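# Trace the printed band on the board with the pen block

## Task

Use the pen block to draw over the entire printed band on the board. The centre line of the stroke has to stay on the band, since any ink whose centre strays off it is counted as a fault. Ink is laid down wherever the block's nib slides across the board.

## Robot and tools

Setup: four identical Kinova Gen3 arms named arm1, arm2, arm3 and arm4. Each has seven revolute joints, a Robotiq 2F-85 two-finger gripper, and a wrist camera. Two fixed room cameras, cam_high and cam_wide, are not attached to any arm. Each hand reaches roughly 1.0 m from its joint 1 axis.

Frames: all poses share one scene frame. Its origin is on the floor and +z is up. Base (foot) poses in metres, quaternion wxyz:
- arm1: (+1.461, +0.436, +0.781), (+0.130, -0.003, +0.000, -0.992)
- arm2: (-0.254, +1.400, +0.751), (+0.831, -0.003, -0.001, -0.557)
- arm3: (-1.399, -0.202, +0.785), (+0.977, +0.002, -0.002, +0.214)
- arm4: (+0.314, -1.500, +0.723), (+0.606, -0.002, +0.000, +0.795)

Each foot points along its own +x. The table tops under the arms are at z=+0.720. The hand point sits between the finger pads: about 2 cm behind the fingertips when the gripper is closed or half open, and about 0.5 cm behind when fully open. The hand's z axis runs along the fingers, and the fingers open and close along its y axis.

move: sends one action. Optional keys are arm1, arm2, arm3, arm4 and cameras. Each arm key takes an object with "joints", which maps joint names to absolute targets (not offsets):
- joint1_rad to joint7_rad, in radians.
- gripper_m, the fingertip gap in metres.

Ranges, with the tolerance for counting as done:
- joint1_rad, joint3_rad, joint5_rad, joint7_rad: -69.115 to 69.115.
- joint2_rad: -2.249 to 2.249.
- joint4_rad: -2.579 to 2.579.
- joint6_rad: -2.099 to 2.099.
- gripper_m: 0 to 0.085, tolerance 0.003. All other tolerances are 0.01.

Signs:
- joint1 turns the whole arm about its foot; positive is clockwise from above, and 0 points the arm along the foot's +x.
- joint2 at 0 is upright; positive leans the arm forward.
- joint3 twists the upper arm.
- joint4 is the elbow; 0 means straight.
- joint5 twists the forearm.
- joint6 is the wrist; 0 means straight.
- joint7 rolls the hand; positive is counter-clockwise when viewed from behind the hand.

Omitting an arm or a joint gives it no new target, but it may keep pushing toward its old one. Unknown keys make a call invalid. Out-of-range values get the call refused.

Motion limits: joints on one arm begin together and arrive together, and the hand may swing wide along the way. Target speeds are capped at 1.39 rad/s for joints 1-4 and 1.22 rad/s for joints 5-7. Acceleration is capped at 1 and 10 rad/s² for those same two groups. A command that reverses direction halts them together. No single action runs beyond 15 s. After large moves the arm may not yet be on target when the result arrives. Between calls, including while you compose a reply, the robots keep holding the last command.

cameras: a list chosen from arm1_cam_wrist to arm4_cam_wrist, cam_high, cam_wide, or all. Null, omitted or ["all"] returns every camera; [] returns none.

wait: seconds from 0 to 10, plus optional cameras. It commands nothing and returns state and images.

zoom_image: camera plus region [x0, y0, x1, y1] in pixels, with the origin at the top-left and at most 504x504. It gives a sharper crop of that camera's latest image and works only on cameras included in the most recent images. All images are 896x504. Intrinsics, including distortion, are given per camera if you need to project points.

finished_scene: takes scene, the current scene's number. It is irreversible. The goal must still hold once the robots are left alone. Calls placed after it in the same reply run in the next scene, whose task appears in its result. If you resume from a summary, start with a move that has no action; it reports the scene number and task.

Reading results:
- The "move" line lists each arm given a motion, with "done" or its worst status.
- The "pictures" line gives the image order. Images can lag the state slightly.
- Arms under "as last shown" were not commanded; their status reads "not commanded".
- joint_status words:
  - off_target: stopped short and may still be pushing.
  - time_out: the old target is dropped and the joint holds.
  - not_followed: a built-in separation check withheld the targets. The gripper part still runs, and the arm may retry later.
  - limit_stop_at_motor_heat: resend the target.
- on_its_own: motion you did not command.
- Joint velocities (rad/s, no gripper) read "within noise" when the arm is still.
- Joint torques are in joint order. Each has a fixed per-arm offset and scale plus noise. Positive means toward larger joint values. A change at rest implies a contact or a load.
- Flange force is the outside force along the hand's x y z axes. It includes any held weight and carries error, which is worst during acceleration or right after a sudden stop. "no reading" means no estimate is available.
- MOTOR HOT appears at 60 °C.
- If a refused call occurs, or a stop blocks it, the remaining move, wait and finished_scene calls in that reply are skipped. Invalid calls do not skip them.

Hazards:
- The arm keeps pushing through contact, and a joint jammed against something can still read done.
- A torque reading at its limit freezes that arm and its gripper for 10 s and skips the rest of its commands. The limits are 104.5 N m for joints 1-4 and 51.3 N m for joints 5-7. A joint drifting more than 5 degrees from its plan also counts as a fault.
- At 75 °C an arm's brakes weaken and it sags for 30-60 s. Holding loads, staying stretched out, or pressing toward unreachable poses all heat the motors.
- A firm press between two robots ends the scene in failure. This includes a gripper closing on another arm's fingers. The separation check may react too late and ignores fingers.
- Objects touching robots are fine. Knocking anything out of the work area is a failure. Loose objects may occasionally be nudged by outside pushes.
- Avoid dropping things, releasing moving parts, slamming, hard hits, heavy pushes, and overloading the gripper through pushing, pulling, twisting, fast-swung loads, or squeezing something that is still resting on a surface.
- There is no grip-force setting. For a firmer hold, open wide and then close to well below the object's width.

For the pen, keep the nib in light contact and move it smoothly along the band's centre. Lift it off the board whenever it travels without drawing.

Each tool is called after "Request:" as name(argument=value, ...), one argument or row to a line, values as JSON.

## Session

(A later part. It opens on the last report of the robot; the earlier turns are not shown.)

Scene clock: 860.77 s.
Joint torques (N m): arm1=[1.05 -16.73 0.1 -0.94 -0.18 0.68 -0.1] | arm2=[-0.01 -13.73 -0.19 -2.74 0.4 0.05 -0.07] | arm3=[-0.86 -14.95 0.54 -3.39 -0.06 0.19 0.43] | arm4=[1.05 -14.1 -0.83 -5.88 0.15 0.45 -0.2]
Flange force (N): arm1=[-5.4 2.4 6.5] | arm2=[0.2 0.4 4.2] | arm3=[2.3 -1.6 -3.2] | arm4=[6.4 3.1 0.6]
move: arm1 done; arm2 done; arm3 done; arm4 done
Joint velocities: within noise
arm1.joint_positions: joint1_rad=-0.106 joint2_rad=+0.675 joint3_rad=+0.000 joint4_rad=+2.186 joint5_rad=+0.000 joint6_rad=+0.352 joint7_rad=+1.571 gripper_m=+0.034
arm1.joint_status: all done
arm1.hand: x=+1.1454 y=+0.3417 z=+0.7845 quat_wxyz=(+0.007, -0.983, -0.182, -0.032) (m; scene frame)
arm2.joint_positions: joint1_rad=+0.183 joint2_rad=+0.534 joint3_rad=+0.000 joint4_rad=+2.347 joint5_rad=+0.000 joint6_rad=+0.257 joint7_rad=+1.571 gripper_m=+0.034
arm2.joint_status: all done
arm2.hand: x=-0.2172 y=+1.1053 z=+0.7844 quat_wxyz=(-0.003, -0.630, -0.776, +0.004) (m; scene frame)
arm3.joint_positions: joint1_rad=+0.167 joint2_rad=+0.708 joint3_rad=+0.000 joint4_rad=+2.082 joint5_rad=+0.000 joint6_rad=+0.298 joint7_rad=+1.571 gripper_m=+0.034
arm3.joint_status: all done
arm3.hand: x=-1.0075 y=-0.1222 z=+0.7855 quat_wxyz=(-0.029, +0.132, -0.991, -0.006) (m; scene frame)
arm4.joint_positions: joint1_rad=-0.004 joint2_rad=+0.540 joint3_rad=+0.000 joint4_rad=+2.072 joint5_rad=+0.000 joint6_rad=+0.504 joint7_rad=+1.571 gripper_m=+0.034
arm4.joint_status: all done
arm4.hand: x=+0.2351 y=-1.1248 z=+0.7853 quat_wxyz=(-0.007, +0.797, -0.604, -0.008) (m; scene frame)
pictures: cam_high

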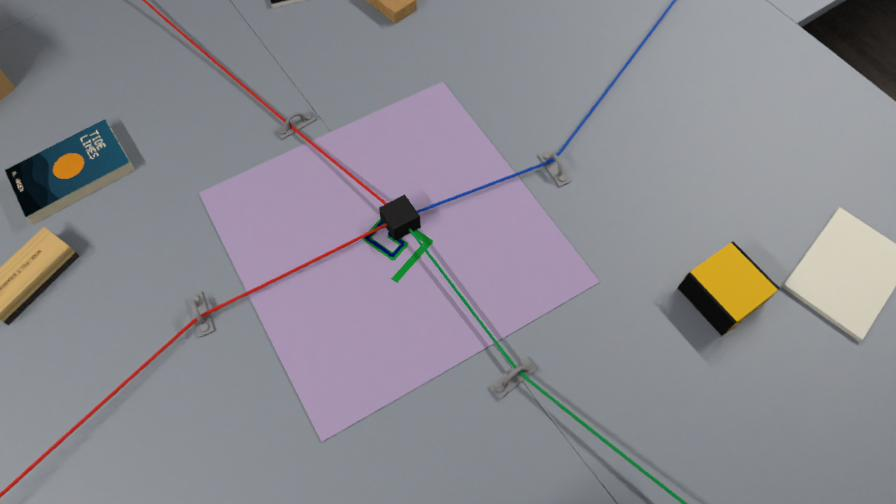

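Request:
move(
  arm1={"joints": {"joint6_rad": 0.36852}},
  arm2={"joints": {"joint6_rad": 0.22221}},
  arm3={"joints": {"joint6_rad": 0.28315}},
  arm4={"joints": {"joint6_rad": 0.53722}},
  cameras=["cam_high"],
)

Request:
zoom_image(
  camera="cam_high",
  region=[360, 190, 480, 290],
)

Request:
move(
  arm1={"joints": {"joint6_rad": 0.38313}},
  arm2={"joints": {"joint6_rad": 0.18667}},
  arm3={"joints": {"joint6_rad": 0.26672}},
  arm4={"joints": {"joint6_rad": 0.5704}},
  cameras=["cam_high"],
)

Request:
zoom_image(
  camera="cam_high",
  region=[360, 190, 480, 290],
)

Request:
move(
  arm1={"joints": {"joint6_rad": 0.39613}},
  arm2={"joints": {"joint6_rad": 0.15079}},
  arm3={"joints": {"joint6_rad": 0.24902}},
  arm4={"joints": {"joint6_rad": 0.60322}},
  cameras=["cam_high"],
)

Request:
zoom_image(
  camera="cam_high",
  region=[360, 190, 480, 290],
)

Request:
zoom_image(
  camera="cam_high",
  region=[360, 205, 420, 265],
)

Scene clock: 916.67 s.
Joint torques (N m): arm1=[1.07 -16.57 0.11 -0.57 -0.16 0.87 -0.07] | arm2=[-0.09 -13.86 -0.2 -2.86 0.39 -0.13 -0.12] | arm3=[-0.88 -14.94 0.54 -3.32 -0.04 0.21 0.45] | arm4=[1.04 -13.97 -0.85 -5.73 0.16 0.57 -0.2]
Flange force (N): arm1=[-6.1 2.5 6.4] | arm2=[0.2 0.0 4.0] | arm3=[2.1 -1.7 -3.2] | arm4=[6.2 2.9 0.7]
move: arm1 done; arm2 done; arm3 done; arm4 done
Joint velocities: within noise
arm1.joint_positions: joint1_rad=-0.106 joint2_rad=+0.675 joint3_rad=+0.000 joint4_rad=+2.186 joint5_rad=+0.000 joint6_rad=+0.369 joint7_rad=+1.571 gripper_m=+0.034
arm1.joint_status: all done
arm1.hand: x=+1.1501 y=+0.3435 z=+0.7849 quat_wxyz=(+0.008, -0.983, -0.182, -0.040) (m; scene frame)
arm2.joint_positions: joint1_rad=+0.183 joint2_rad=+0.534 joint3_rad=+0.000 joint4_rad=+2.347 joint5_rad=+0.000 joint6_rad=+0.222 joint7_rad=+1.571 gripper_m=+0.034
arm2.joint_status: all done
arm2.hand: x=-0.2150 y=+1.0946 z=+0.7847 quat_wxyz=(-0.016, -0.630, -0.776, +0.015) (m; scene frame)
arm3.joint_positions: joint1_rad=+0.167 joint2_rad=+0.708 joint3_rad=+0.000 joint4_rad=+2.082 joint5_rad=+0.000 joint6_rad=+0.283 joint7_rad=+1.571 gripper_m=+0.034
arm3.joint_status: all done
arm3.hand: x=-1.0029 y=-0.1210 z=+0.7859 quat_wxyz=(-0.036, +0.132, -0.991, -0.007) (m; scene frame)
arm4.joint_positions: joint1_rad=-0.004 joint2_rad=+0.540 joint3_rad=+0.000 joint4_rad=+2.072 joint5_rad=+0.000 joint6_rad=+0.537 joint7_rad=+1.571 gripper_m=+0.034
arm4.joint_status: all done
arm4.hand: x=+0.2379 y=-1.1348 z=+0.7853 quat_wxyz=(+0.003, +0.797, -0.604, +0.005) (m; scene frame)
pictures: cam_high

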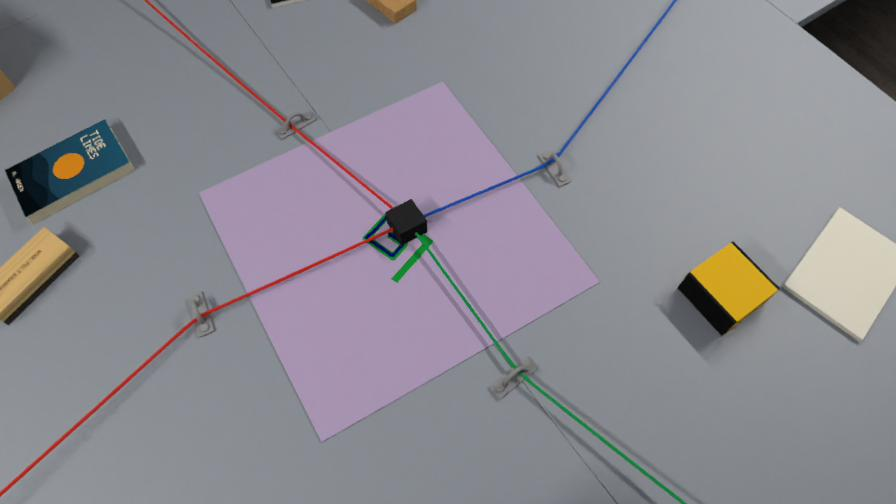

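Scaled by 4.200 from the camera's 896x504 image, which has a finer 1280x720 frame.

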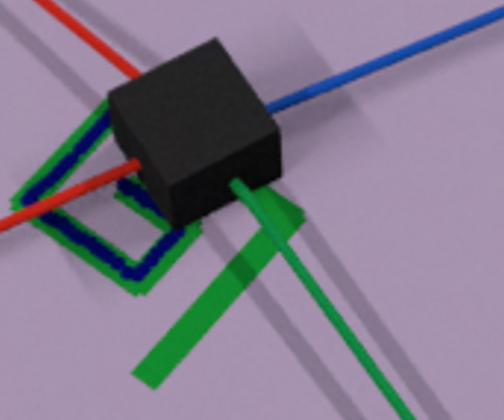

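Scene clock: 917.27 s.
Joint torques (N m): arm1=[1.14 -16.46 0.08 -0.38 -0.16 1 -0.08] | arm2=[0.06 -14.04 -0.17 -2.99 0.33 -0.16 -0.06] | arm3=[-0.82 -14.94 0.58 -3.22 -0.04 0.21 0.45] | arm4=[1.02 -13.81 -0.87 -5.56 0.17 0.72 -0.21]
Flange force (N): arm1=[-6.4 2.6 6.4] | arm2=[0.6 0.9 4.6] | arm3=[1.7 -1.6 -3.3] | arm4=[6.2 2.6 0.9]
move: arm1 done; arm2 done; arm3 done; arm4 done
Joint velocities: within noise
arm1.joint_positions: joint1_rad=-0.106 joint2_rad=+0.675 joint3_rad=+0.000 joint4_rad=+2.186 joint5_rad=+0.000 joint6_rad=+0.383 joint7_rad=+1.571 gripper_m=+0.034
arm1.joint_status: all done
arm1.hand: x=+1.1544 y=+0.3451 z=+0.7853 quat_wxyz=(+0.009, -0.982, -0.182, -0.047) (m; scene frame)
arm2.joint_positions: joint1_rad=+0.183 joint2_rad=+0.534 joint3_rad=+0.000 joint4_rad=+2.347 joint5_rad=+0.000 joint6_rad=+0.187 joint7_rad=+1.571 gripper_m=+0.034
arm2.joint_status: all done
arm2.hand: x=-0.2127 y=+1.0838 z=+0.7854 quat_wxyz=(-0.030, -0.630, -0.776, +0.026) (m; scene frame)
arm3.joint_positions: joint1_rad=+0.167 joint2_rad=+0.708 joint3_rad=+0.000 joint4_rad=+2.082 joint5_rad=+0.000 joint6_rad=+0.267 joint7_rad=+1.571 gripper_m=+0.034
arm3.joint_status: all done
arm3.hand: x=-0.9980 y=-0.1196 z=+0.7863 quat_wxyz=(-0.044, +0.131, -0.990, -0.008) (m; scene frame)
arm4.joint_positions: joint1_rad=-0.004 joint2_rad=+0.540 joint3_rad=+0.000 joint4_rad=+2.072 joint5_rad=+0.000 joint6_rad=+0.570 joint7_rad=+1.571 gripper_m=+0.034
arm4.joint_status: all done
arm4.hand: x=+0.2407 y=-1.1448 z=+0.7856 quat_wxyz=(+0.013, +0.796, -0.604, +0.018) (m; scene frame)
pictures: cam_high

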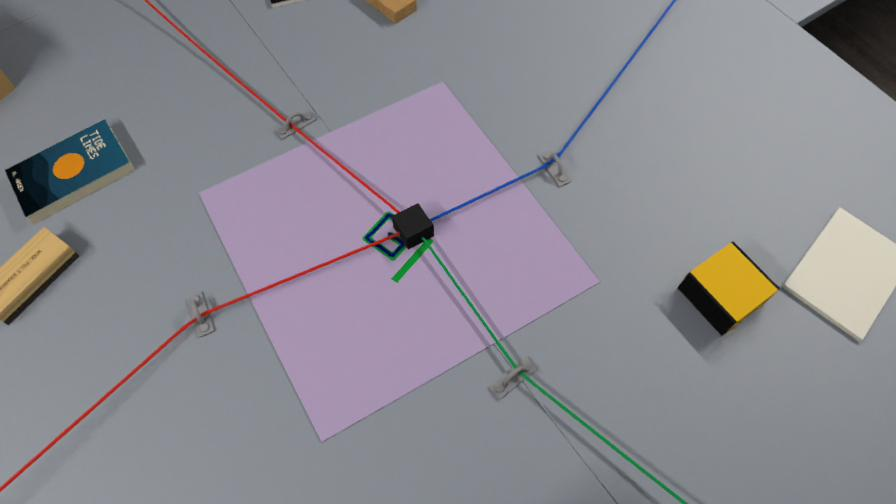

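Scaled by 4.200 from the camera's 896x504 image, which has a finer 1280x720 frame.

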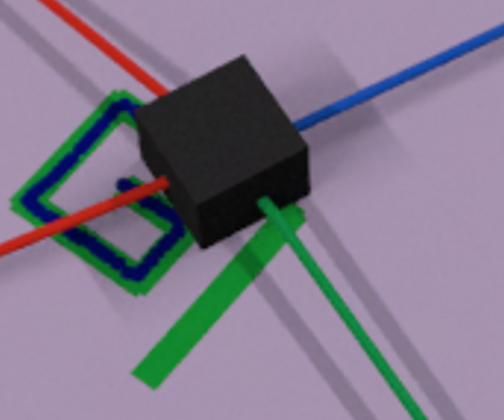

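Scene clock: 917.87 s.
Joint torques (N m): arm1=[1.03 -16.35 0.1 -0.18 -0.18 1.1 -0.05] | arm2=[-0.01 -14.03 -0.2 -3.07 0.32 -0.25 -0.08] | arm3=[-0.87 -14.93 0.59 -3.08 -0.04 0.26 0.45] | arm4=[1.05 -13.66 -0.84 -5.27 0.17 0.92 -0.2]
Flange force (N): arm1=[-6.8 2.3 6.2] | arm2=[0.8 0.6 4.2] | arm3=[1.3 -1.9 -3.2] | arm4=[5.8 2.5 1.1]
move: arm1 done; arm2 done; arm3 done; arm4 done
Joint velocities: within noise
arm1.joint_positions: joint1_rad=-0.106 joint2_rad=+0.675 joint3_rad=+0.000 joint4_rad=+2.186 joint5_rad=+0.000 joint6_rad=+0.396 joint7_rad=+1.571 gripper_m=+0.034
arm1.joint_status: all done
arm1.hand: x=+1.1581 y=+0.3466 z=+0.7857 quat_wxyz=(+0.010, -0.982, -0.181, -0.053) (m; scene frame)
arm2.joint_positions: joint1_rad=+0.183 joint2_rad=+0.534 joint3_rad=+0.000 joint4_rad=+2.347 joint5_rad=+0.000 joint6_rad=+0.151 joint7_rad=+1.571 gripper_m=+0.034
arm2.joint_status: all done
arm2.hand: x=-0.2104 y=+1.0729 z=+0.7865 quat_wxyz=(-0.044, -0.629, -0.775, +0.038) (m; scene frame)
arm3.joint_positions: joint1_rad=+0.167 joint2_rad=+0.708 joint3_rad=+0.000 joint4_rad=+2.082 joint5_rad=+0.000 joint6_rad=+0.249 joint7_rad=+1.571 gripper_m=+0.034
arm3.joint_status: all done
arm3.hand: x=-0.9927 y=-0.1182 z=+0.7868 quat_wxyz=(-0.053, +0.131, -0.990, -0.009) (m; scene frame)
arm4.joint_positions: joint1_rad=-0.004 joint2_rad=+0.540 joint3_rad=+0.000 joint4_rad=+2.072 joint5_rad=+0.000 joint6_rad=+0.603 joint7_rad=+1.571 gripper_m=+0.034
arm4.joint_status: all done
arm4.hand: x=+0.2435 y=-1.1546 z=+0.7862 quat_wxyz=(+0.023, +0.796, -0.604, +0.031) (m; scene frame)
pictures: cam_high

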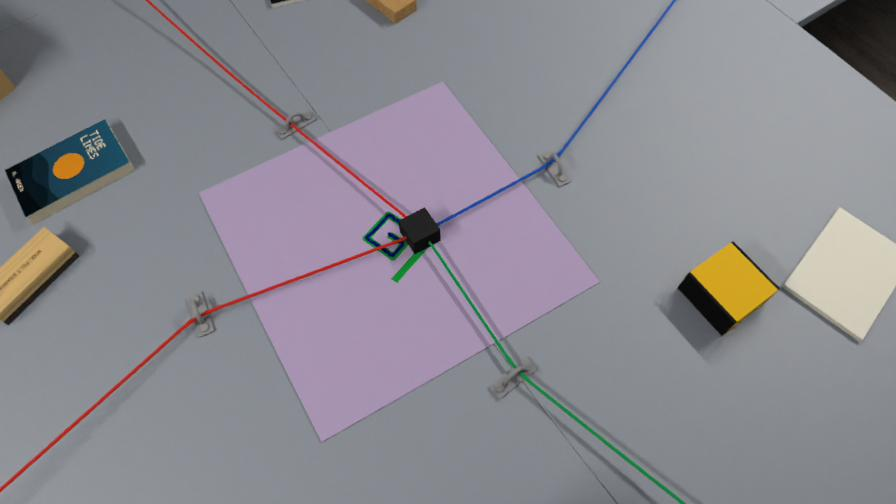

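Scaled by 4.200 from the camera's 896x504 image, which has a finer 1280x720 frame.

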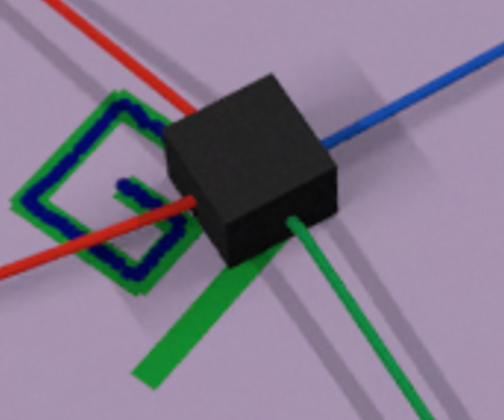

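Scaled by 8.400 from the camera's 896x504 image, which has a finer 1280x720 frame.

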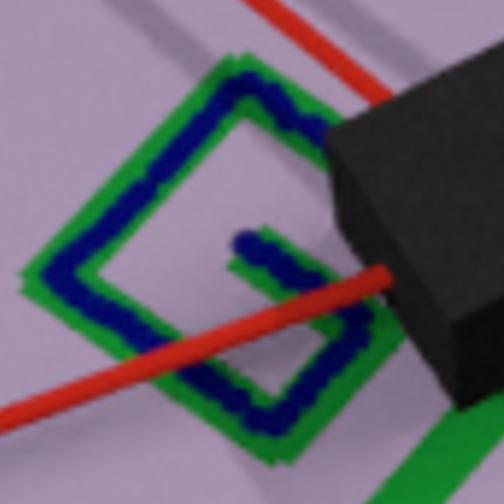

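Request:
move(
  arm1={"joints": {"joint6_rad": 0.40968}},
  arm2={"joints": {"joint6_rad": 0.10654}},
  arm3={"joints": {"joint6_rad": 0.22594}},
  arm4={"joints": {"joint6_rad": 0.64277}},
  cameras=["cam_high"],
)

Request:
zoom_image(
  camera="cam_high",
  region=[360, 190, 480, 290],
)

Request:
move(
  arm1={"joints": {"joint6_rad": 0.37243}},
  arm2={"joints": {"joint6_rad": 0.10749}},
  arm3={"joints": {"joint6_rad": 0.26137}},
  arm4={"joints": {"joint6_rad": 0.65146}},
  cameras=["cam_high"],
)

Request:
zoom_image(
  camera="cam_high",
  region=[360, 190, 480, 290],
)

Request:
move(
  arm1={"joints": {"joint6_rad": 0.33911}},
  arm2={"joints": {"joint6_rad": 0.10125}},
  arm3={"joints": {"joint6_rad": 0.29058}},
  arm4={"joints": {"joint6_rad": 0.66254}},
  cameras=["cam_high"],
)

Request:
zoom_image(
  camera="cam_high",
  region=[360, 190, 480, 290],
)

Scene clock: 946.70 s.
Joint torques (N m): arm1=[1.11 -16.3 0.05 -0.09 -0.14 1.21 -0.07] | arm2=[-0.08 -14.23 -0.14 -3.06 0.38 -0.48 -0.13] | arm3=[-0.82 -15.04 0.56 -3.13 -0.03 0.19 0.44] | arm4=[1.04 -13.51 -0.89 -5 0.19 1.13 -0.21]
Flange force (N): arm1=[-6.9 2.4 6.2] | arm2=[0.2 0.3 4.0] | arm3=[1.1 -1.8 -3.1] | arm4=[5.4 2.2 1.4]
move: arm1 done; arm2 done; arm3 done; arm4 done
Joint velocities: within noise
arm1.joint_positions: joint1_rad=-0.106 joint2_rad=+0.675 joint3_rad=+0.000 joint4_rad=+2.186 joint5_rad=+0.000 joint6_rad=+0.410 joint7_rad=+1.571 gripper_m=+0.034
arm1.joint_status: all done
arm1.hand: x=+1.1620 y=+0.3481 z=+0.7861 quat_wxyz=(+0.012, -0.982, -0.181, -0.060) (m; scene frame)
arm2.joint_positions: joint1_rad=+0.183 joint2_rad=+0.534 joint3_rad=+0.000 joint4_rad=+2.347 joint5_rad=+0.000 joint6_rad=+0.107 joint7_rad=+1.571 gripper_m=+0.034
arm2.joint_status: all done
arm2.hand: x=-0.2076 y=+1.0596 z=+0.7884 quat_wxyz=(-0.061, -0.628, -0.774, +0.051) (m; scene frame)
arm3.joint_positions: joint1_rad=+0.167 joint2_rad=+0.708 joint3_rad=+0.000 joint4_rad=+2.082 joint5_rad=+0.000 joint6_rad=+0.226 joint7_rad=+1.571 gripper_m=+0.034
arm3.joint_status: all done
arm3.hand: x=-0.9858 y=-0.1163 z=+0.7877 quat_wxyz=(-0.064, +0.131, -0.989, -0.010) (m; scene frame)
arm4.joint_positions: joint1_rad=-0.004 joint2_rad=+0.540 joint3_rad=+0.000 joint4_rad=+2.072 joint5_rad=+0.000 joint6_rad=+0.643 joint7_rad=+1.571 gripper_m=+0.034
arm4.joint_status: all done
arm4.hand: x=+0.2468 y=-1.1664 z=+0.7874 quat_wxyz=(+0.035, +0.795, -0.603, +0.047) (m; scene frame)
pictures: cam_high

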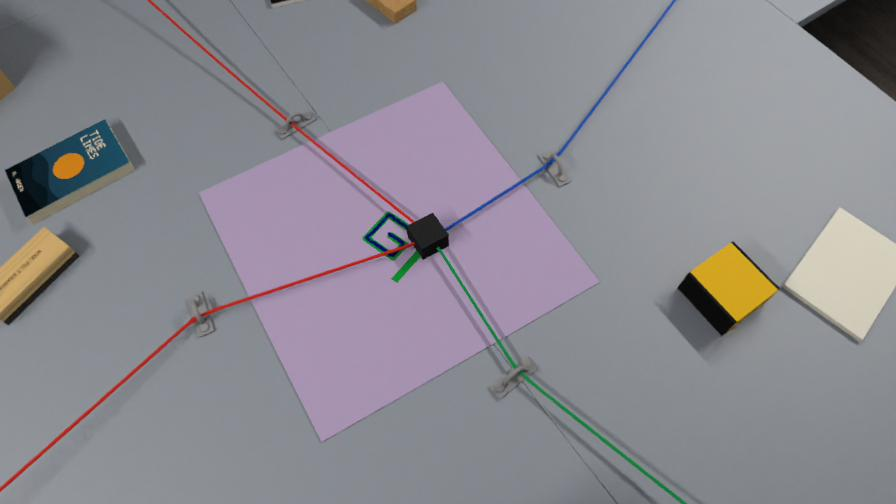

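Scaled by 4.200 from the camera's 896x504 image, which has a finer 1280x720 frame.

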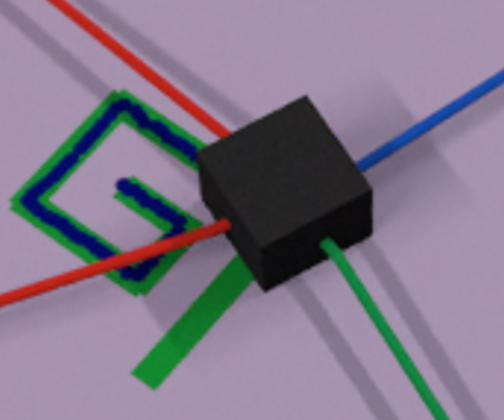

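Scene clock: 947.30 s.
Joint torques (N m): arm1=[1.08 -16.67 0.08 -0.75 -0.16 0.8 -0.04] | arm2=[-0.08 -14.22 -0.13 -3.08 0.37 -0.39 -0.15] | arm3=[-0.82 -14.67 0.6 -2.56 -0.03 0.55 0.44] | arm4=[1.05 -13.56 -0.87 -5.2 0.16 1.01 -0.19]
Flange force (N): arm1=[-5.8 2.6 6.5] | arm2=[0.5 0.3 4.3] | arm3=[0.6 -1.7 -3.1] | arm4=[5.8 2.3 1.4]
move: arm1 done; arm2 done; arm3 done; arm4 done
Joint velocities: within noise
arm1.joint_positions: joint1_rad=-0.106 joint2_rad=+0.675 joint3_rad=+0.000 joint4_rad=+2.186 joint5_rad=+0.000 joint6_rad=+0.372 joint7_rad=+1.571 gripper_m=+0.034
arm1.joint_status: all done
arm1.hand: x=+1.1513 y=+0.3439 z=+0.7849 quat_wxyz=(+0.008, -0.982, -0.182, -0.041) (m; scene frame)
arm2.joint_positions: joint1_rad=+0.183 joint2_rad=+0.534 joint3_rad=+0.000 joint4_rad=+2.347 joint5_rad=+0.000 joint6_rad=+0.107 joint7_rad=+1.571 gripper_m=+0.034
arm2.joint_status: all done
arm2.hand: x=-0.2077 y=+1.0599 z=+0.7884 quat_wxyz=(-0.061, -0.628, -0.774, +0.051) (m; scene frame)
arm3.joint_positions: joint1_rad=+0.167 joint2_rad=+0.708 joint3_rad=+0.000 joint4_rad=+2.082 joint5_rad=+0.000 joint6_rad=+0.261 joint7_rad=+1.571 gripper_m=+0.034
arm3.joint_status: all done
arm3.hand: x=-0.9964 y=-0.1192 z=+0.7864 quat_wxyz=(-0.047, +0.131, -0.990, -0.008) (m; scene frame)
arm4.joint_positions: joint1_rad=-0.004 joint2_rad=+0.540 joint3_rad=+0.000 joint4_rad=+2.072 joint5_rad=+0.000 joint6_rad=+0.651 joint7_rad=+1.571 gripper_m=+0.034
arm4.joint_status: all done
arm4.hand: x=+0.2475 y=-1.1690 z=+0.7877 quat_wxyz=(+0.037, +0.795, -0.603, +0.050) (m; scene frame)
pictures: cam_high

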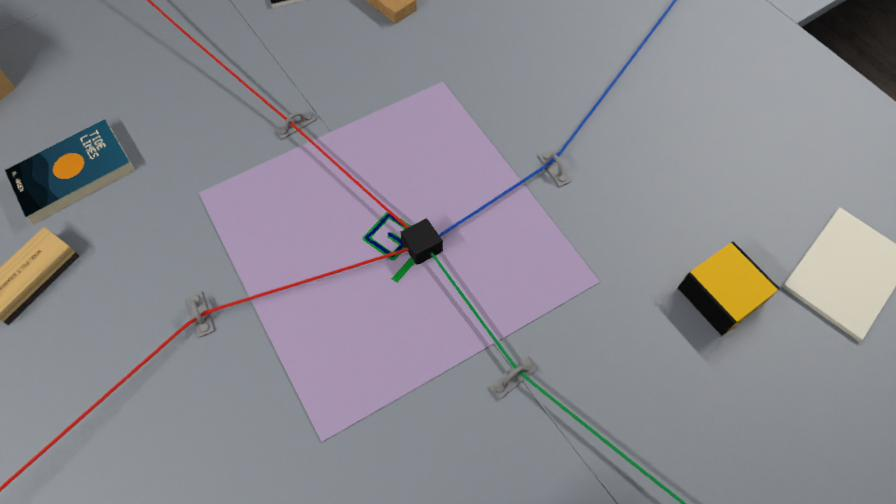

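Scaled by 4.200 from the camera's 896x504 image, which has a finer 1280x720 frame.

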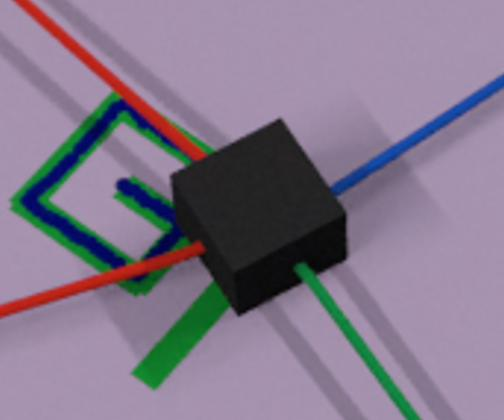

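Scene clock: 947.90 s.
Joint torques (N m): arm1=[1.04 -16.95 0.08 -1.39 -0.15 0.42 -0.07] | arm2=[-0.08 -14.28 -0.2 -2.98 0.33 -0.47 -0.15] | arm3=[-0.81 -14.73 0.6 -2.84 -0.05 0.48 0.44] | arm4=[1.05 -13.47 -0.87 -5.02 0.17 1.15 -0.21]
Flange force (N): arm1=[-4.7 2.6 6.6] | arm2=[0.0 0.3 4.2] | arm3=[1.4 -1.5 -3.1] | arm4=[5.6 2.2 1.5]
move: arm1 done; arm2 done; arm3 done; arm4 done
Joint velocities: within noise
arm1.joint_positions: joint1_rad=-0.106 joint2_rad=+0.675 joint3_rad=+0.000 joint4_rad=+2.186 joint5_rad=+0.000 joint6_rad=+0.339 joint7_rad=+1.571 gripper_m=+0.034
arm1.joint_status: all done
arm1.hand: x=+1.1416 y=+0.3403 z=+0.7842 quat_wxyz=(+0.005, -0.983, -0.182, -0.025) (m; scene frame)
arm2.joint_positions: joint1_rad=+0.183 joint2_rad=+0.534 joint3_rad=+0.000 joint4_rad=+2.347 joint5_rad=+0.000 joint6_rad=+0.101 joint7_rad=+1.571 gripper_m=+0.034
arm2.joint_status: all done
arm2.hand: x=-0.2073 y=+1.0580 z=+0.7887 quat_wxyz=(-0.063, -0.628, -0.774, +0.053) (m; scene frame)
arm3.joint_positions: joint1_rad=+0.167 joint2_rad=+0.708 joint3_rad=+0.000 joint4_rad=+2.082 joint5_rad=+0.000 joint6_rad=+0.291 joint7_rad=+1.571 gripper_m=+0.034
arm3.joint_status: all done
arm3.hand: x=-1.0051 y=-0.1216 z=+0.7857 quat_wxyz=(-0.032, +0.132, -0.991, -0.006) (m; scene frame)
arm4.joint_positions: joint1_rad=-0.004 joint2_rad=+0.540 joint3_rad=+0.000 joint4_rad=+2.072 joint5_rad=+0.000 joint6_rad=+0.663 joint7_rad=+1.571 gripper_m=+0.034
arm4.joint_status: all done
arm4.hand: x=+0.2484 y=-1.1723 z=+0.7882 quat_wxyz=(+0.041, +0.795, -0.603, +0.055) (m; scene frame)
pictures: cam_high

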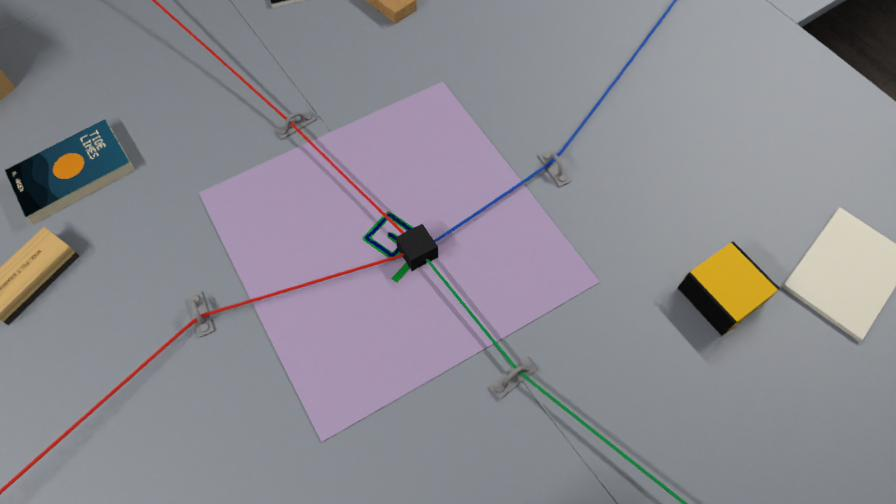

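Scaled by 4.200 from the camera's 896x504 image, which has a finer 1280x720 frame.

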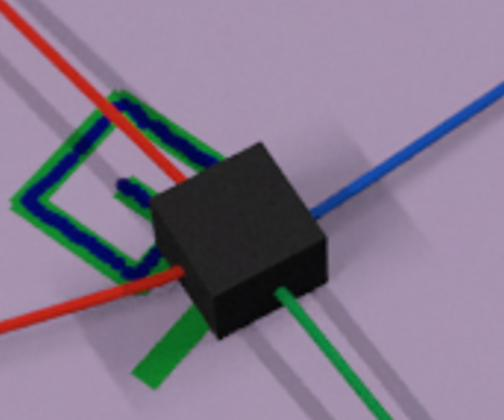

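Request:
move(
  arm1={"joints": {"joint6_rad": 0.30553}},
  arm2={"joints": {"joint6_rad": 0.09355}},
  arm3={"joints": {"joint6_rad": 0.3191}},
  arm4={"joints": {"joint6_rad": 0.67167}},
  cameras=["cam_high"],
)

Request:
zoom_image(
  camera="cam_high",
  region=[350, 210, 470, 310],
)

Request:
move(
  arm1={"joints": {"joint6_rad": 0.27131}},
  arm2={"joints": {"joint6_rad": 0.08566}},
  arm3={"joints": {"joint6_rad": 0.3477}},
  arm4={"joints": {"joint6_rad": 0.67756}},
  cameras=["cam_high"],
)

Request:
zoom_image(
  camera="cam_high",
  region=[350, 210, 470, 310],
)

Request:
move(
  arm1={"joints": {"joint6_rad": 0.23712}},
  arm2={"joints": {"joint6_rad": 0.07509}},
  arm3={"joints": {"joint6_rad": 0.37479}},
  arm4={"joints": {"joint6_rad": 0.68256}},
  cameras=["cam_high"],
)

Request:
zoom_image(
  camera="cam_high",
  region=[350, 210, 470, 310],
)

Scene clock: 988.23 s.
Joint torques (N m): arm1=[1.05 -16.96 0.08 -1.15 -0.16 0.46 -0.08] | arm2=[-0.09 -14.23 -0.21 -2.96 0.4 -0.31 -0.12] | arm3=[-0.82 -14.49 0.57 -2.29 0 0.84 0.42] | arm4=[1.06 -13.41 -0.85 -4.98 0.17 1.19 -0.2]
Flange force (N): arm1=[-5.1 2.6 6.8] | arm2=[0.4 0.5 4.6] | arm3=[0.7 -1.5 -2.7] | arm4=[5.6 2.2 1.5]
move: arm1 done; arm2 done; arm3 done; arm4 done
Joint velocities: within noise
arm1.joint_positions: joint1_rad=-0.106 joint2_rad=+0.675 joint3_rad=+0.000 joint4_rad=+2.186 joint5_rad=+0.000 joint6_rad=+0.306 joint7_rad=+1.571 gripper_m=+0.034
arm1.joint_status: all done
arm1.hand: x=+1.1319 y=+0.3365 z=+0.7839 quat_wxyz=(+0.002, -0.983, -0.182, -0.009) (m; scene frame)
arm2.joint_positions: joint1_rad=+0.183 joint2_rad=+0.534 joint3_rad=+0.000 joint4_rad=+2.347 joint5_rad=+0.000 joint6_rad=+0.094 joint7_rad=+1.571 gripper_m=+0.034
arm2.joint_status: all done
arm2.hand: x=-0.2068 y=+1.0557 z=+0.7891 quat_wxyz=(-0.066, -0.628, -0.773, +0.056) (m; scene frame)
arm3.joint_positions: joint1_rad=+0.167 joint2_rad=+0.708 joint3_rad=+0.000 joint4_rad=+2.082 joint5_rad=+0.000 joint6_rad=+0.319 joint7_rad=+1.571 gripper_m=+0.034
arm3.joint_status: all done
arm3.hand: x=-1.0137 y=-0.1239 z=+0.7852 quat_wxyz=(-0.018, +0.132, -0.991, -0.004) (m; scene frame)
arm4.joint_positions: joint1_rad=-0.004 joint2_rad=+0.540 joint3_rad=+0.000 joint4_rad=+2.072 joint5_rad=+0.000 joint6_rad=+0.672 joint7_rad=+1.571 gripper_m=+0.034
arm4.joint_status: all done
arm4.hand: x=+0.2492 y=-1.1750 z=+0.7886 quat_wxyz=(+0.043, +0.794, -0.603, +0.058) (m; scene frame)
pictures: cam_high

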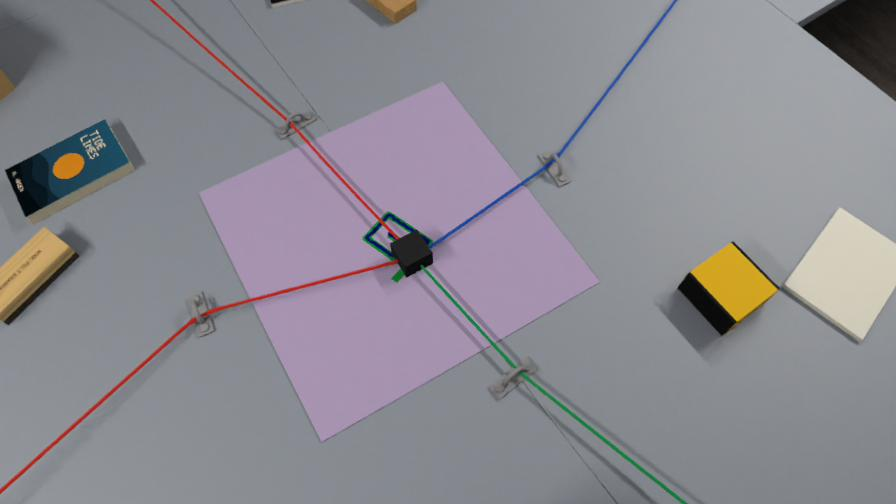

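Scaled by 4.200 from the camera's 896x504 image, which has a finer 1280x720 frame.

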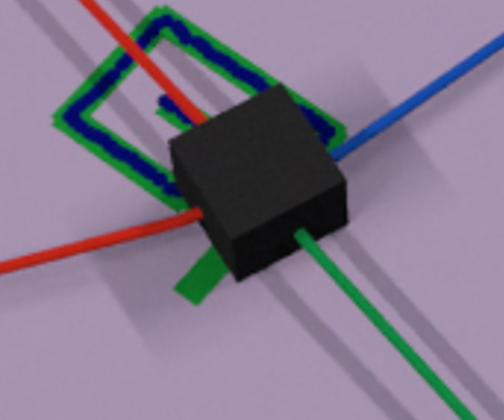

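Scene clock: 988.80 s.
Joint torques (N m): arm1=[1.1 -17.18 0.11 -1.56 -0.12 0.2 -0.09] | arm2=[0.01 -14.18 -0.1 -3.06 0.33 -0.38 -0.1] | arm3=[-0.79 -14.39 0.55 -2.23 -0.05 0.86 0.46] | arm4=[1.06 -13.37 -0.89 -4.88 0.17 1.24 -0.22]
Flange force (N): arm1=[-4.4 3.0 6.9] | arm2=[0.6 0.7 4.2] | arm3=[0.7 -1.3 -2.9] | arm4=[5.4 2.1 1.5]
move: arm1 done; arm2 done; arm3 done; arm4 done
Joint velocities: within noise
arm1.joint_positions: joint1_rad=-0.106 joint2_rad=+0.675 joint3_rad=+0.000 joint4_rad=+2.186 joint5_rad=+0.000 joint6_rad=+0.271 joint7_rad=+1.571 gripper_m=+0.034
arm1.joint_status: all done
arm1.hand: x=+1.1219 y=+0.3327 z=+0.7839 quat_wxyz=(-0.001, -0.983, -0.182, +0.008) (m; scene frame)
arm2.joint_positions: joint1_rad=+0.183 joint2_rad=+0.534 joint3_rad=+0.000 joint4_rad=+2.347 joint5_rad=+0.000 joint6_rad=+0.086 joint7_rad=+1.571 gripper_m=+0.034
arm2.joint_status: all done
arm2.hand: x=-0.2063 y=+1.0533 z=+0.7895 quat_wxyz=(-0.069, -0.628, -0.773, +0.058) (m; scene frame)
arm3.joint_positions: joint1_rad=+0.167 joint2_rad=+0.708 joint3_rad=+0.000 joint4_rad=+2.082 joint5_rad=+0.000 joint6_rad=+0.348 joint7_rad=+1.571 gripper_m=+0.034
arm3.joint_status: all done
arm3.hand: x=-1.0223 y=-0.1262 z=+0.7850 quat_wxyz=(-0.004, +0.132, -0.991, -0.002) (m; scene frame)
arm4.joint_positions: joint1_rad=-0.004 joint2_rad=+0.540 joint3_rad=+0.000 joint4_rad=+2.072 joint5_rad=+0.000 joint6_rad=+0.678 joint7_rad=+1.571 gripper_m=+0.034
arm4.joint_status: all done
arm4.hand: x=+0.2496 y=-1.1767 z=+0.7889 quat_wxyz=(+0.045, +0.794, -0.603, +0.061) (m; scene frame)
pictures: cam_high

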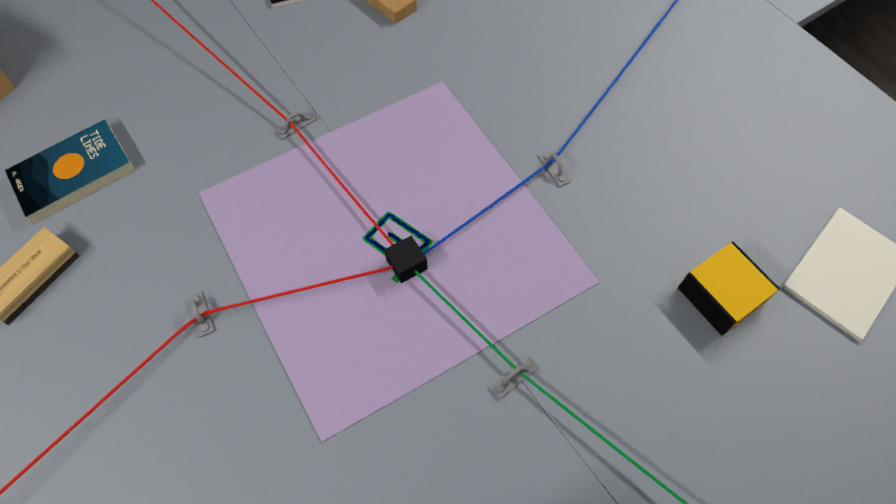

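Scaled by 4.200 from the camera's 896x504 image, which has a finer 1280x720 frame.

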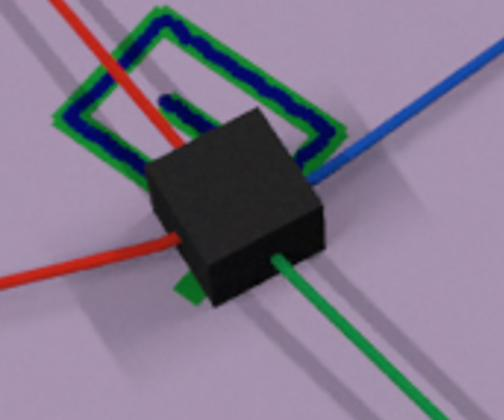

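Scene clock: 989.40 s.
Joint torques (N m): arm1=[1.07 -17.31 0.12 -1.72 -0.17 0.04 -0.07] | arm2=[-0.02 -14.11 -0.18 -2.83 0.38 -0.33 -0.08] | arm3=[-0.83 -14.47 0.6 -2.5 -0.03 0.78 0.46] | arm4=[1.06 -13.35 -0.83 -4.84 0.18 1.28 -0.21]
Flange force (N): arm1=[-4.1 3.0 7.0] | arm2=[0.1 0.8 4.1] | arm3=[1.4 -1.3 -2.8] | arm4=[5.4 2.1 1.5]
move: arm1 done; arm2 done; arm3 done; arm4 done
Joint velocities: within noise
arm1.joint_positions: joint1_rad=-0.106 joint2_rad=+0.675 joint3_rad=+0.000 joint4_rad=+2.186 joint5_rad=+0.000 joint6_rad=+0.237 joint7_rad=+1.571 gripper_m=+0.034
arm1.joint_status: all done
arm1.hand: x=+1.1119 y=+0.3289 z=+0.7842 quat_wxyz=(-0.004, -0.983, -0.182, +0.025) (m; scene frame)
arm2.joint_positions: joint1_rad=+0.183 joint2_rad=+0.534 joint3_rad=+0.000 joint4_rad=+2.347 joint5_rad=+0.000 joint6_rad=+0.075 joint7_rad=+1.571 gripper_m=+0.034
arm2.joint_status: all done
arm2.hand: x=-0.2057 y=+1.0501 z=+0.7901 quat_wxyz=(-0.073, -0.627, -0.773, +0.061) (m; scene frame)
arm3.joint_positions: joint1_rad=+0.167 joint2_rad=+0.708 joint3_rad=+0.000 joint4_rad=+2.082 joint5_rad=+0.000 joint6_rad=+0.375 joint7_rad=+1.571 gripper_m=+0.034
arm3.joint_status: all done
arm3.hand: x=-1.0304 y=-0.1284 z=+0.7851 quat_wxyz=(+0.009, +0.132, -0.991, -0.001) (m; scene frame)
arm4.joint_positions: joint1_rad=-0.004 joint2_rad=+0.540 joint3_rad=+0.000 joint4_rad=+2.072 joint5_rad=+0.000 joint6_rad=+0.683 joint7_rad=+1.571 gripper_m=+0.034
arm4.joint_status: all done
arm4.hand: x=+0.2501 y=-1.1782 z=+0.7891 quat_wxyz=(+0.047, +0.794, -0.603, +0.063) (m; scene frame)
pictures: cam_high

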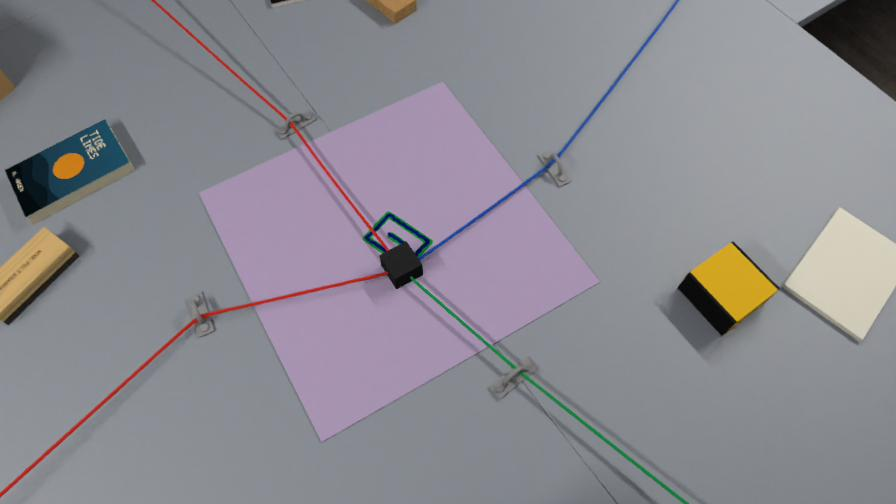

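Scaled by 4.200 from the camera's 896x504 image, which has a finer 1280x720 frame.

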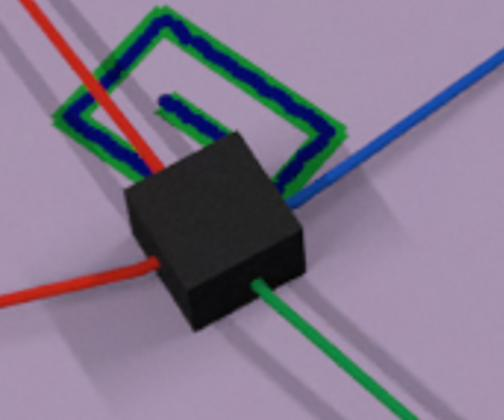

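Request:
move(
  arm1={"joints": {"joint6_rad": 0.20257}},
  arm2={"joints": {"joint6_rad": 0.0632}},
  arm3={"joints": {"joint6_rad": 0.40113}},
  arm4={"joints": {"joint6_rad": 0.68534}},
  cameras=["cam_high"],
)

Request:
zoom_image(
  camera="cam_high",
  region=[350, 210, 470, 310],
)

Request:
move(
  arm1={"joints": {"joint6_rad": 0.18514}},
  arm2={"joints": {"joint6_rad": 0.0567}},
  arm3={"joints": {"joint6_rad": 0.41398}},
  arm4={"joints": {"joint6_rad": 0.68596}},
  cameras=["cam_high"],
)

Request:
zoom_image(
  camera="cam_high",
  region=[350, 210, 470, 310],
)

Scene clock: 1012.43 s.
Joint torques (N m): arm1=[1.03 -17.47 0.08 -1.97 -0.17 -0.11 -0.11] | arm2=[0.08 -14.25 -0.08 -2.78 0.36 -0.38 -0.18] | arm3=[-0.83 -14.1 0.62 -1.89 -0.05 1.12 0.46] | arm4=[1.06 -13.29 -0.88 -4.74 0.16 1.35 -0.2]
Flange force (N): arm1=[-3.5 3.0 7.1] | arm2=[-0.2 0.9 4.4] | arm3=[0.7 -1.3 -3.0] | arm4=[5.2 2.1 1.5]
move: arm1 done; arm2 done; arm3 done; arm4 done
Joint velocities: within noise
arm1.joint_positions: joint1_rad=-0.106 joint2_rad=+0.675 joint3_rad=+0.000 joint4_rad=+2.186 joint5_rad=+0.000 joint6_rad=+0.203 joint7_rad=+1.571 gripper_m=+0.034
arm1.joint_status: all done
arm1.hand: x=+1.1019 y=+0.3251 z=+0.7850 quat_wxyz=(-0.007, -0.982, -0.182, +0.042) (m; scene frame)
arm2.joint_positions: joint1_rad=+0.183 joint2_rad=+0.534 joint3_rad=+0.000 joint4_rad=+2.347 joint5_rad=+0.000 joint6_rad=+0.063 joint7_rad=+1.571 gripper_m=+0.034
arm2.joint_status: all done
arm2.hand: x=-0.2049 y=+1.0466 z=+0.7908 quat_wxyz=(-0.078, -0.627, -0.772, +0.065) (m; scene frame)
arm3.joint_positions: joint1_rad=+0.167 joint2_rad=+0.708 joint3_rad=+0.000 joint4_rad=+2.082 joint5_rad=+0.000 joint6_rad=+0.401 joint7_rad=+1.571 gripper_m=+0.034
arm3.joint_status: all done
arm3.hand: x=-1.0383 y=-0.1305 z=+0.7853 quat_wxyz=(+0.022, +0.132, -0.991, +0.001) (m; scene frame)
arm4.joint_positions: joint1_rad=-0.004 joint2_rad=+0.540 joint3_rad=+0.000 joint4_rad=+2.072 joint5_rad=+0.000 joint6_rad=+0.685 joint7_rad=+1.571 gripper_m=+0.034
arm4.joint_status: all done
arm4.hand: x=+0.2503 y=-1.1790 z=+0.7892 quat_wxyz=(+0.048, +0.794, -0.603, +0.064) (m; scene frame)
pictures: cam_high

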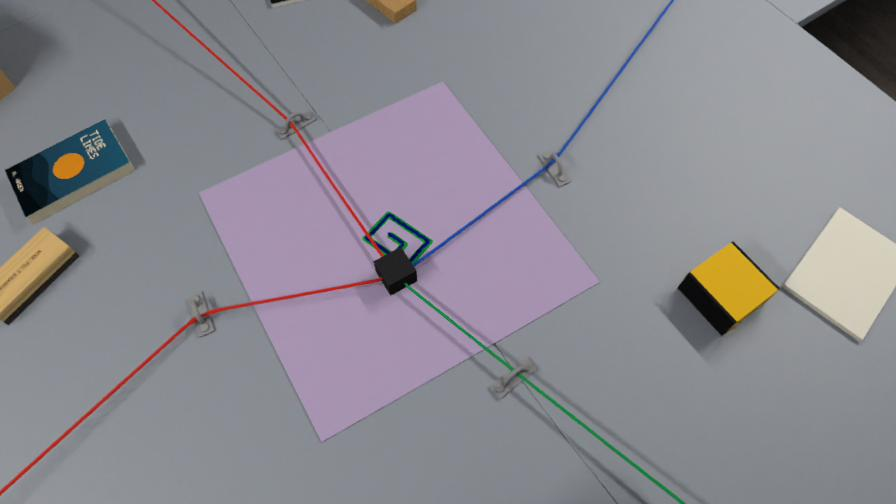

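Scaled by 4.200 from the camera's 896x504 image, which has a finer 1280x720 frame.

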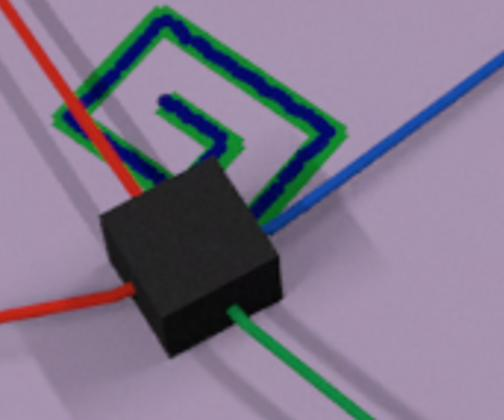

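Scene clock: 1012.97 s.
Joint torques (N m): arm1=[1.01 -17.56 0.06 -1.86 -0.13 -0.11 -0.1] | arm2=[-0.16 -14.31 -0.08 -3.15 0.36 -0.57 -0.14] | arm3=[-0.81 -14.02 0.54 -1.64 -0.05 1.27 0.48] | arm4=[1.04 -13.28 -0.85 -4.66 0.17 1.38 -0.19]
Flange force (N): arm1=[-3.8 3.0 7.4] | arm2=[0.4 0.0 4.0] | arm3=[0.3 -1.2 -2.9] | arm4=[5.0 2.1 1.5]
move: arm1 done; arm2 done; arm3 done; arm4 done
Joint velocities: within noise
arm1.joint_positions: joint1_rad=-0.106 joint2_rad=+0.675 joint3_rad=+0.000 joint4_rad=+2.186 joint5_rad=+0.000 joint6_rad=+0.185 joint7_rad=+1.571 gripper_m=+0.034
arm1.joint_status: all done
arm1.hand: x=+1.0969 y=+0.3231 z=+0.7855 quat_wxyz=(-0.009, -0.982, -0.182, +0.051) (m; scene frame)
arm2.joint_positions: joint1_rad=+0.183 joint2_rad=+0.534 joint3_rad=+0.000 joint4_rad=+2.347 joint5_rad=+0.000 joint6_rad=+0.057 joint7_rad=+1.571 gripper_m=+0.034
arm2.joint_status: all done
arm2.hand: x=-0.2045 y=+1.0447 z=+0.7913 quat_wxyz=(-0.080, -0.627, -0.772, +0.067) (m; scene frame)
arm3.joint_positions: joint1_rad=+0.167 joint2_rad=+0.708 joint3_rad=+0.000 joint4_rad=+2.082 joint5_rad=+0.000 joint6_rad=+0.414 joint7_rad=+1.571 gripper_m=+0.034
arm3.joint_status: all done
arm3.hand: x=-1.0422 y=-0.1316 z=+0.7855 quat_wxyz=(+0.029, +0.132, -0.991, +0.002) (m; scene frame)
arm4.joint_positions: joint1_rad=-0.004 joint2_rad=+0.540 joint3_rad=+0.000 joint4_rad=+2.072 joint5_rad=+0.000 joint6_rad=+0.686 joint7_rad=+1.571 gripper_m=+0.034
arm4.joint_status: all done
arm4.hand: x=+0.2503 y=-1.1792 z=+0.7893 quat_wxyz=(+0.048, +0.794, -0.603, +0.064) (m; scene frame)
pictures: cam_high

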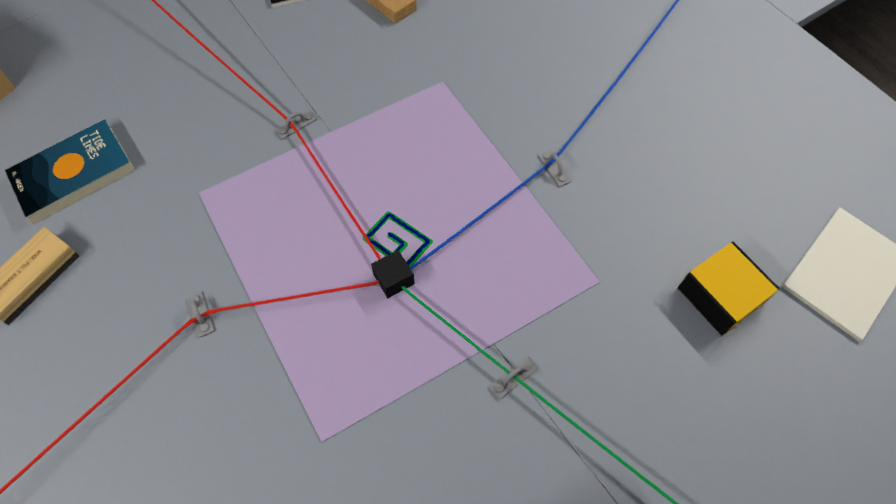

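Scaled by 4.200 from the camera's 896x504 image, which has a finer 1280x720 frame.

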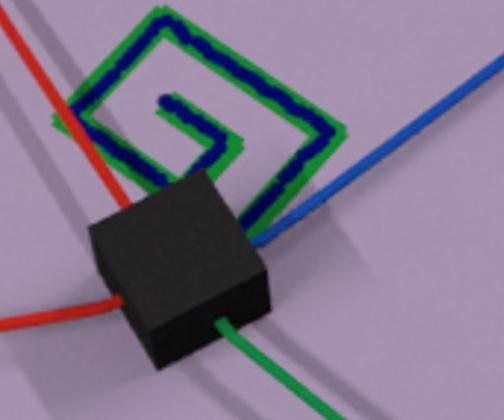

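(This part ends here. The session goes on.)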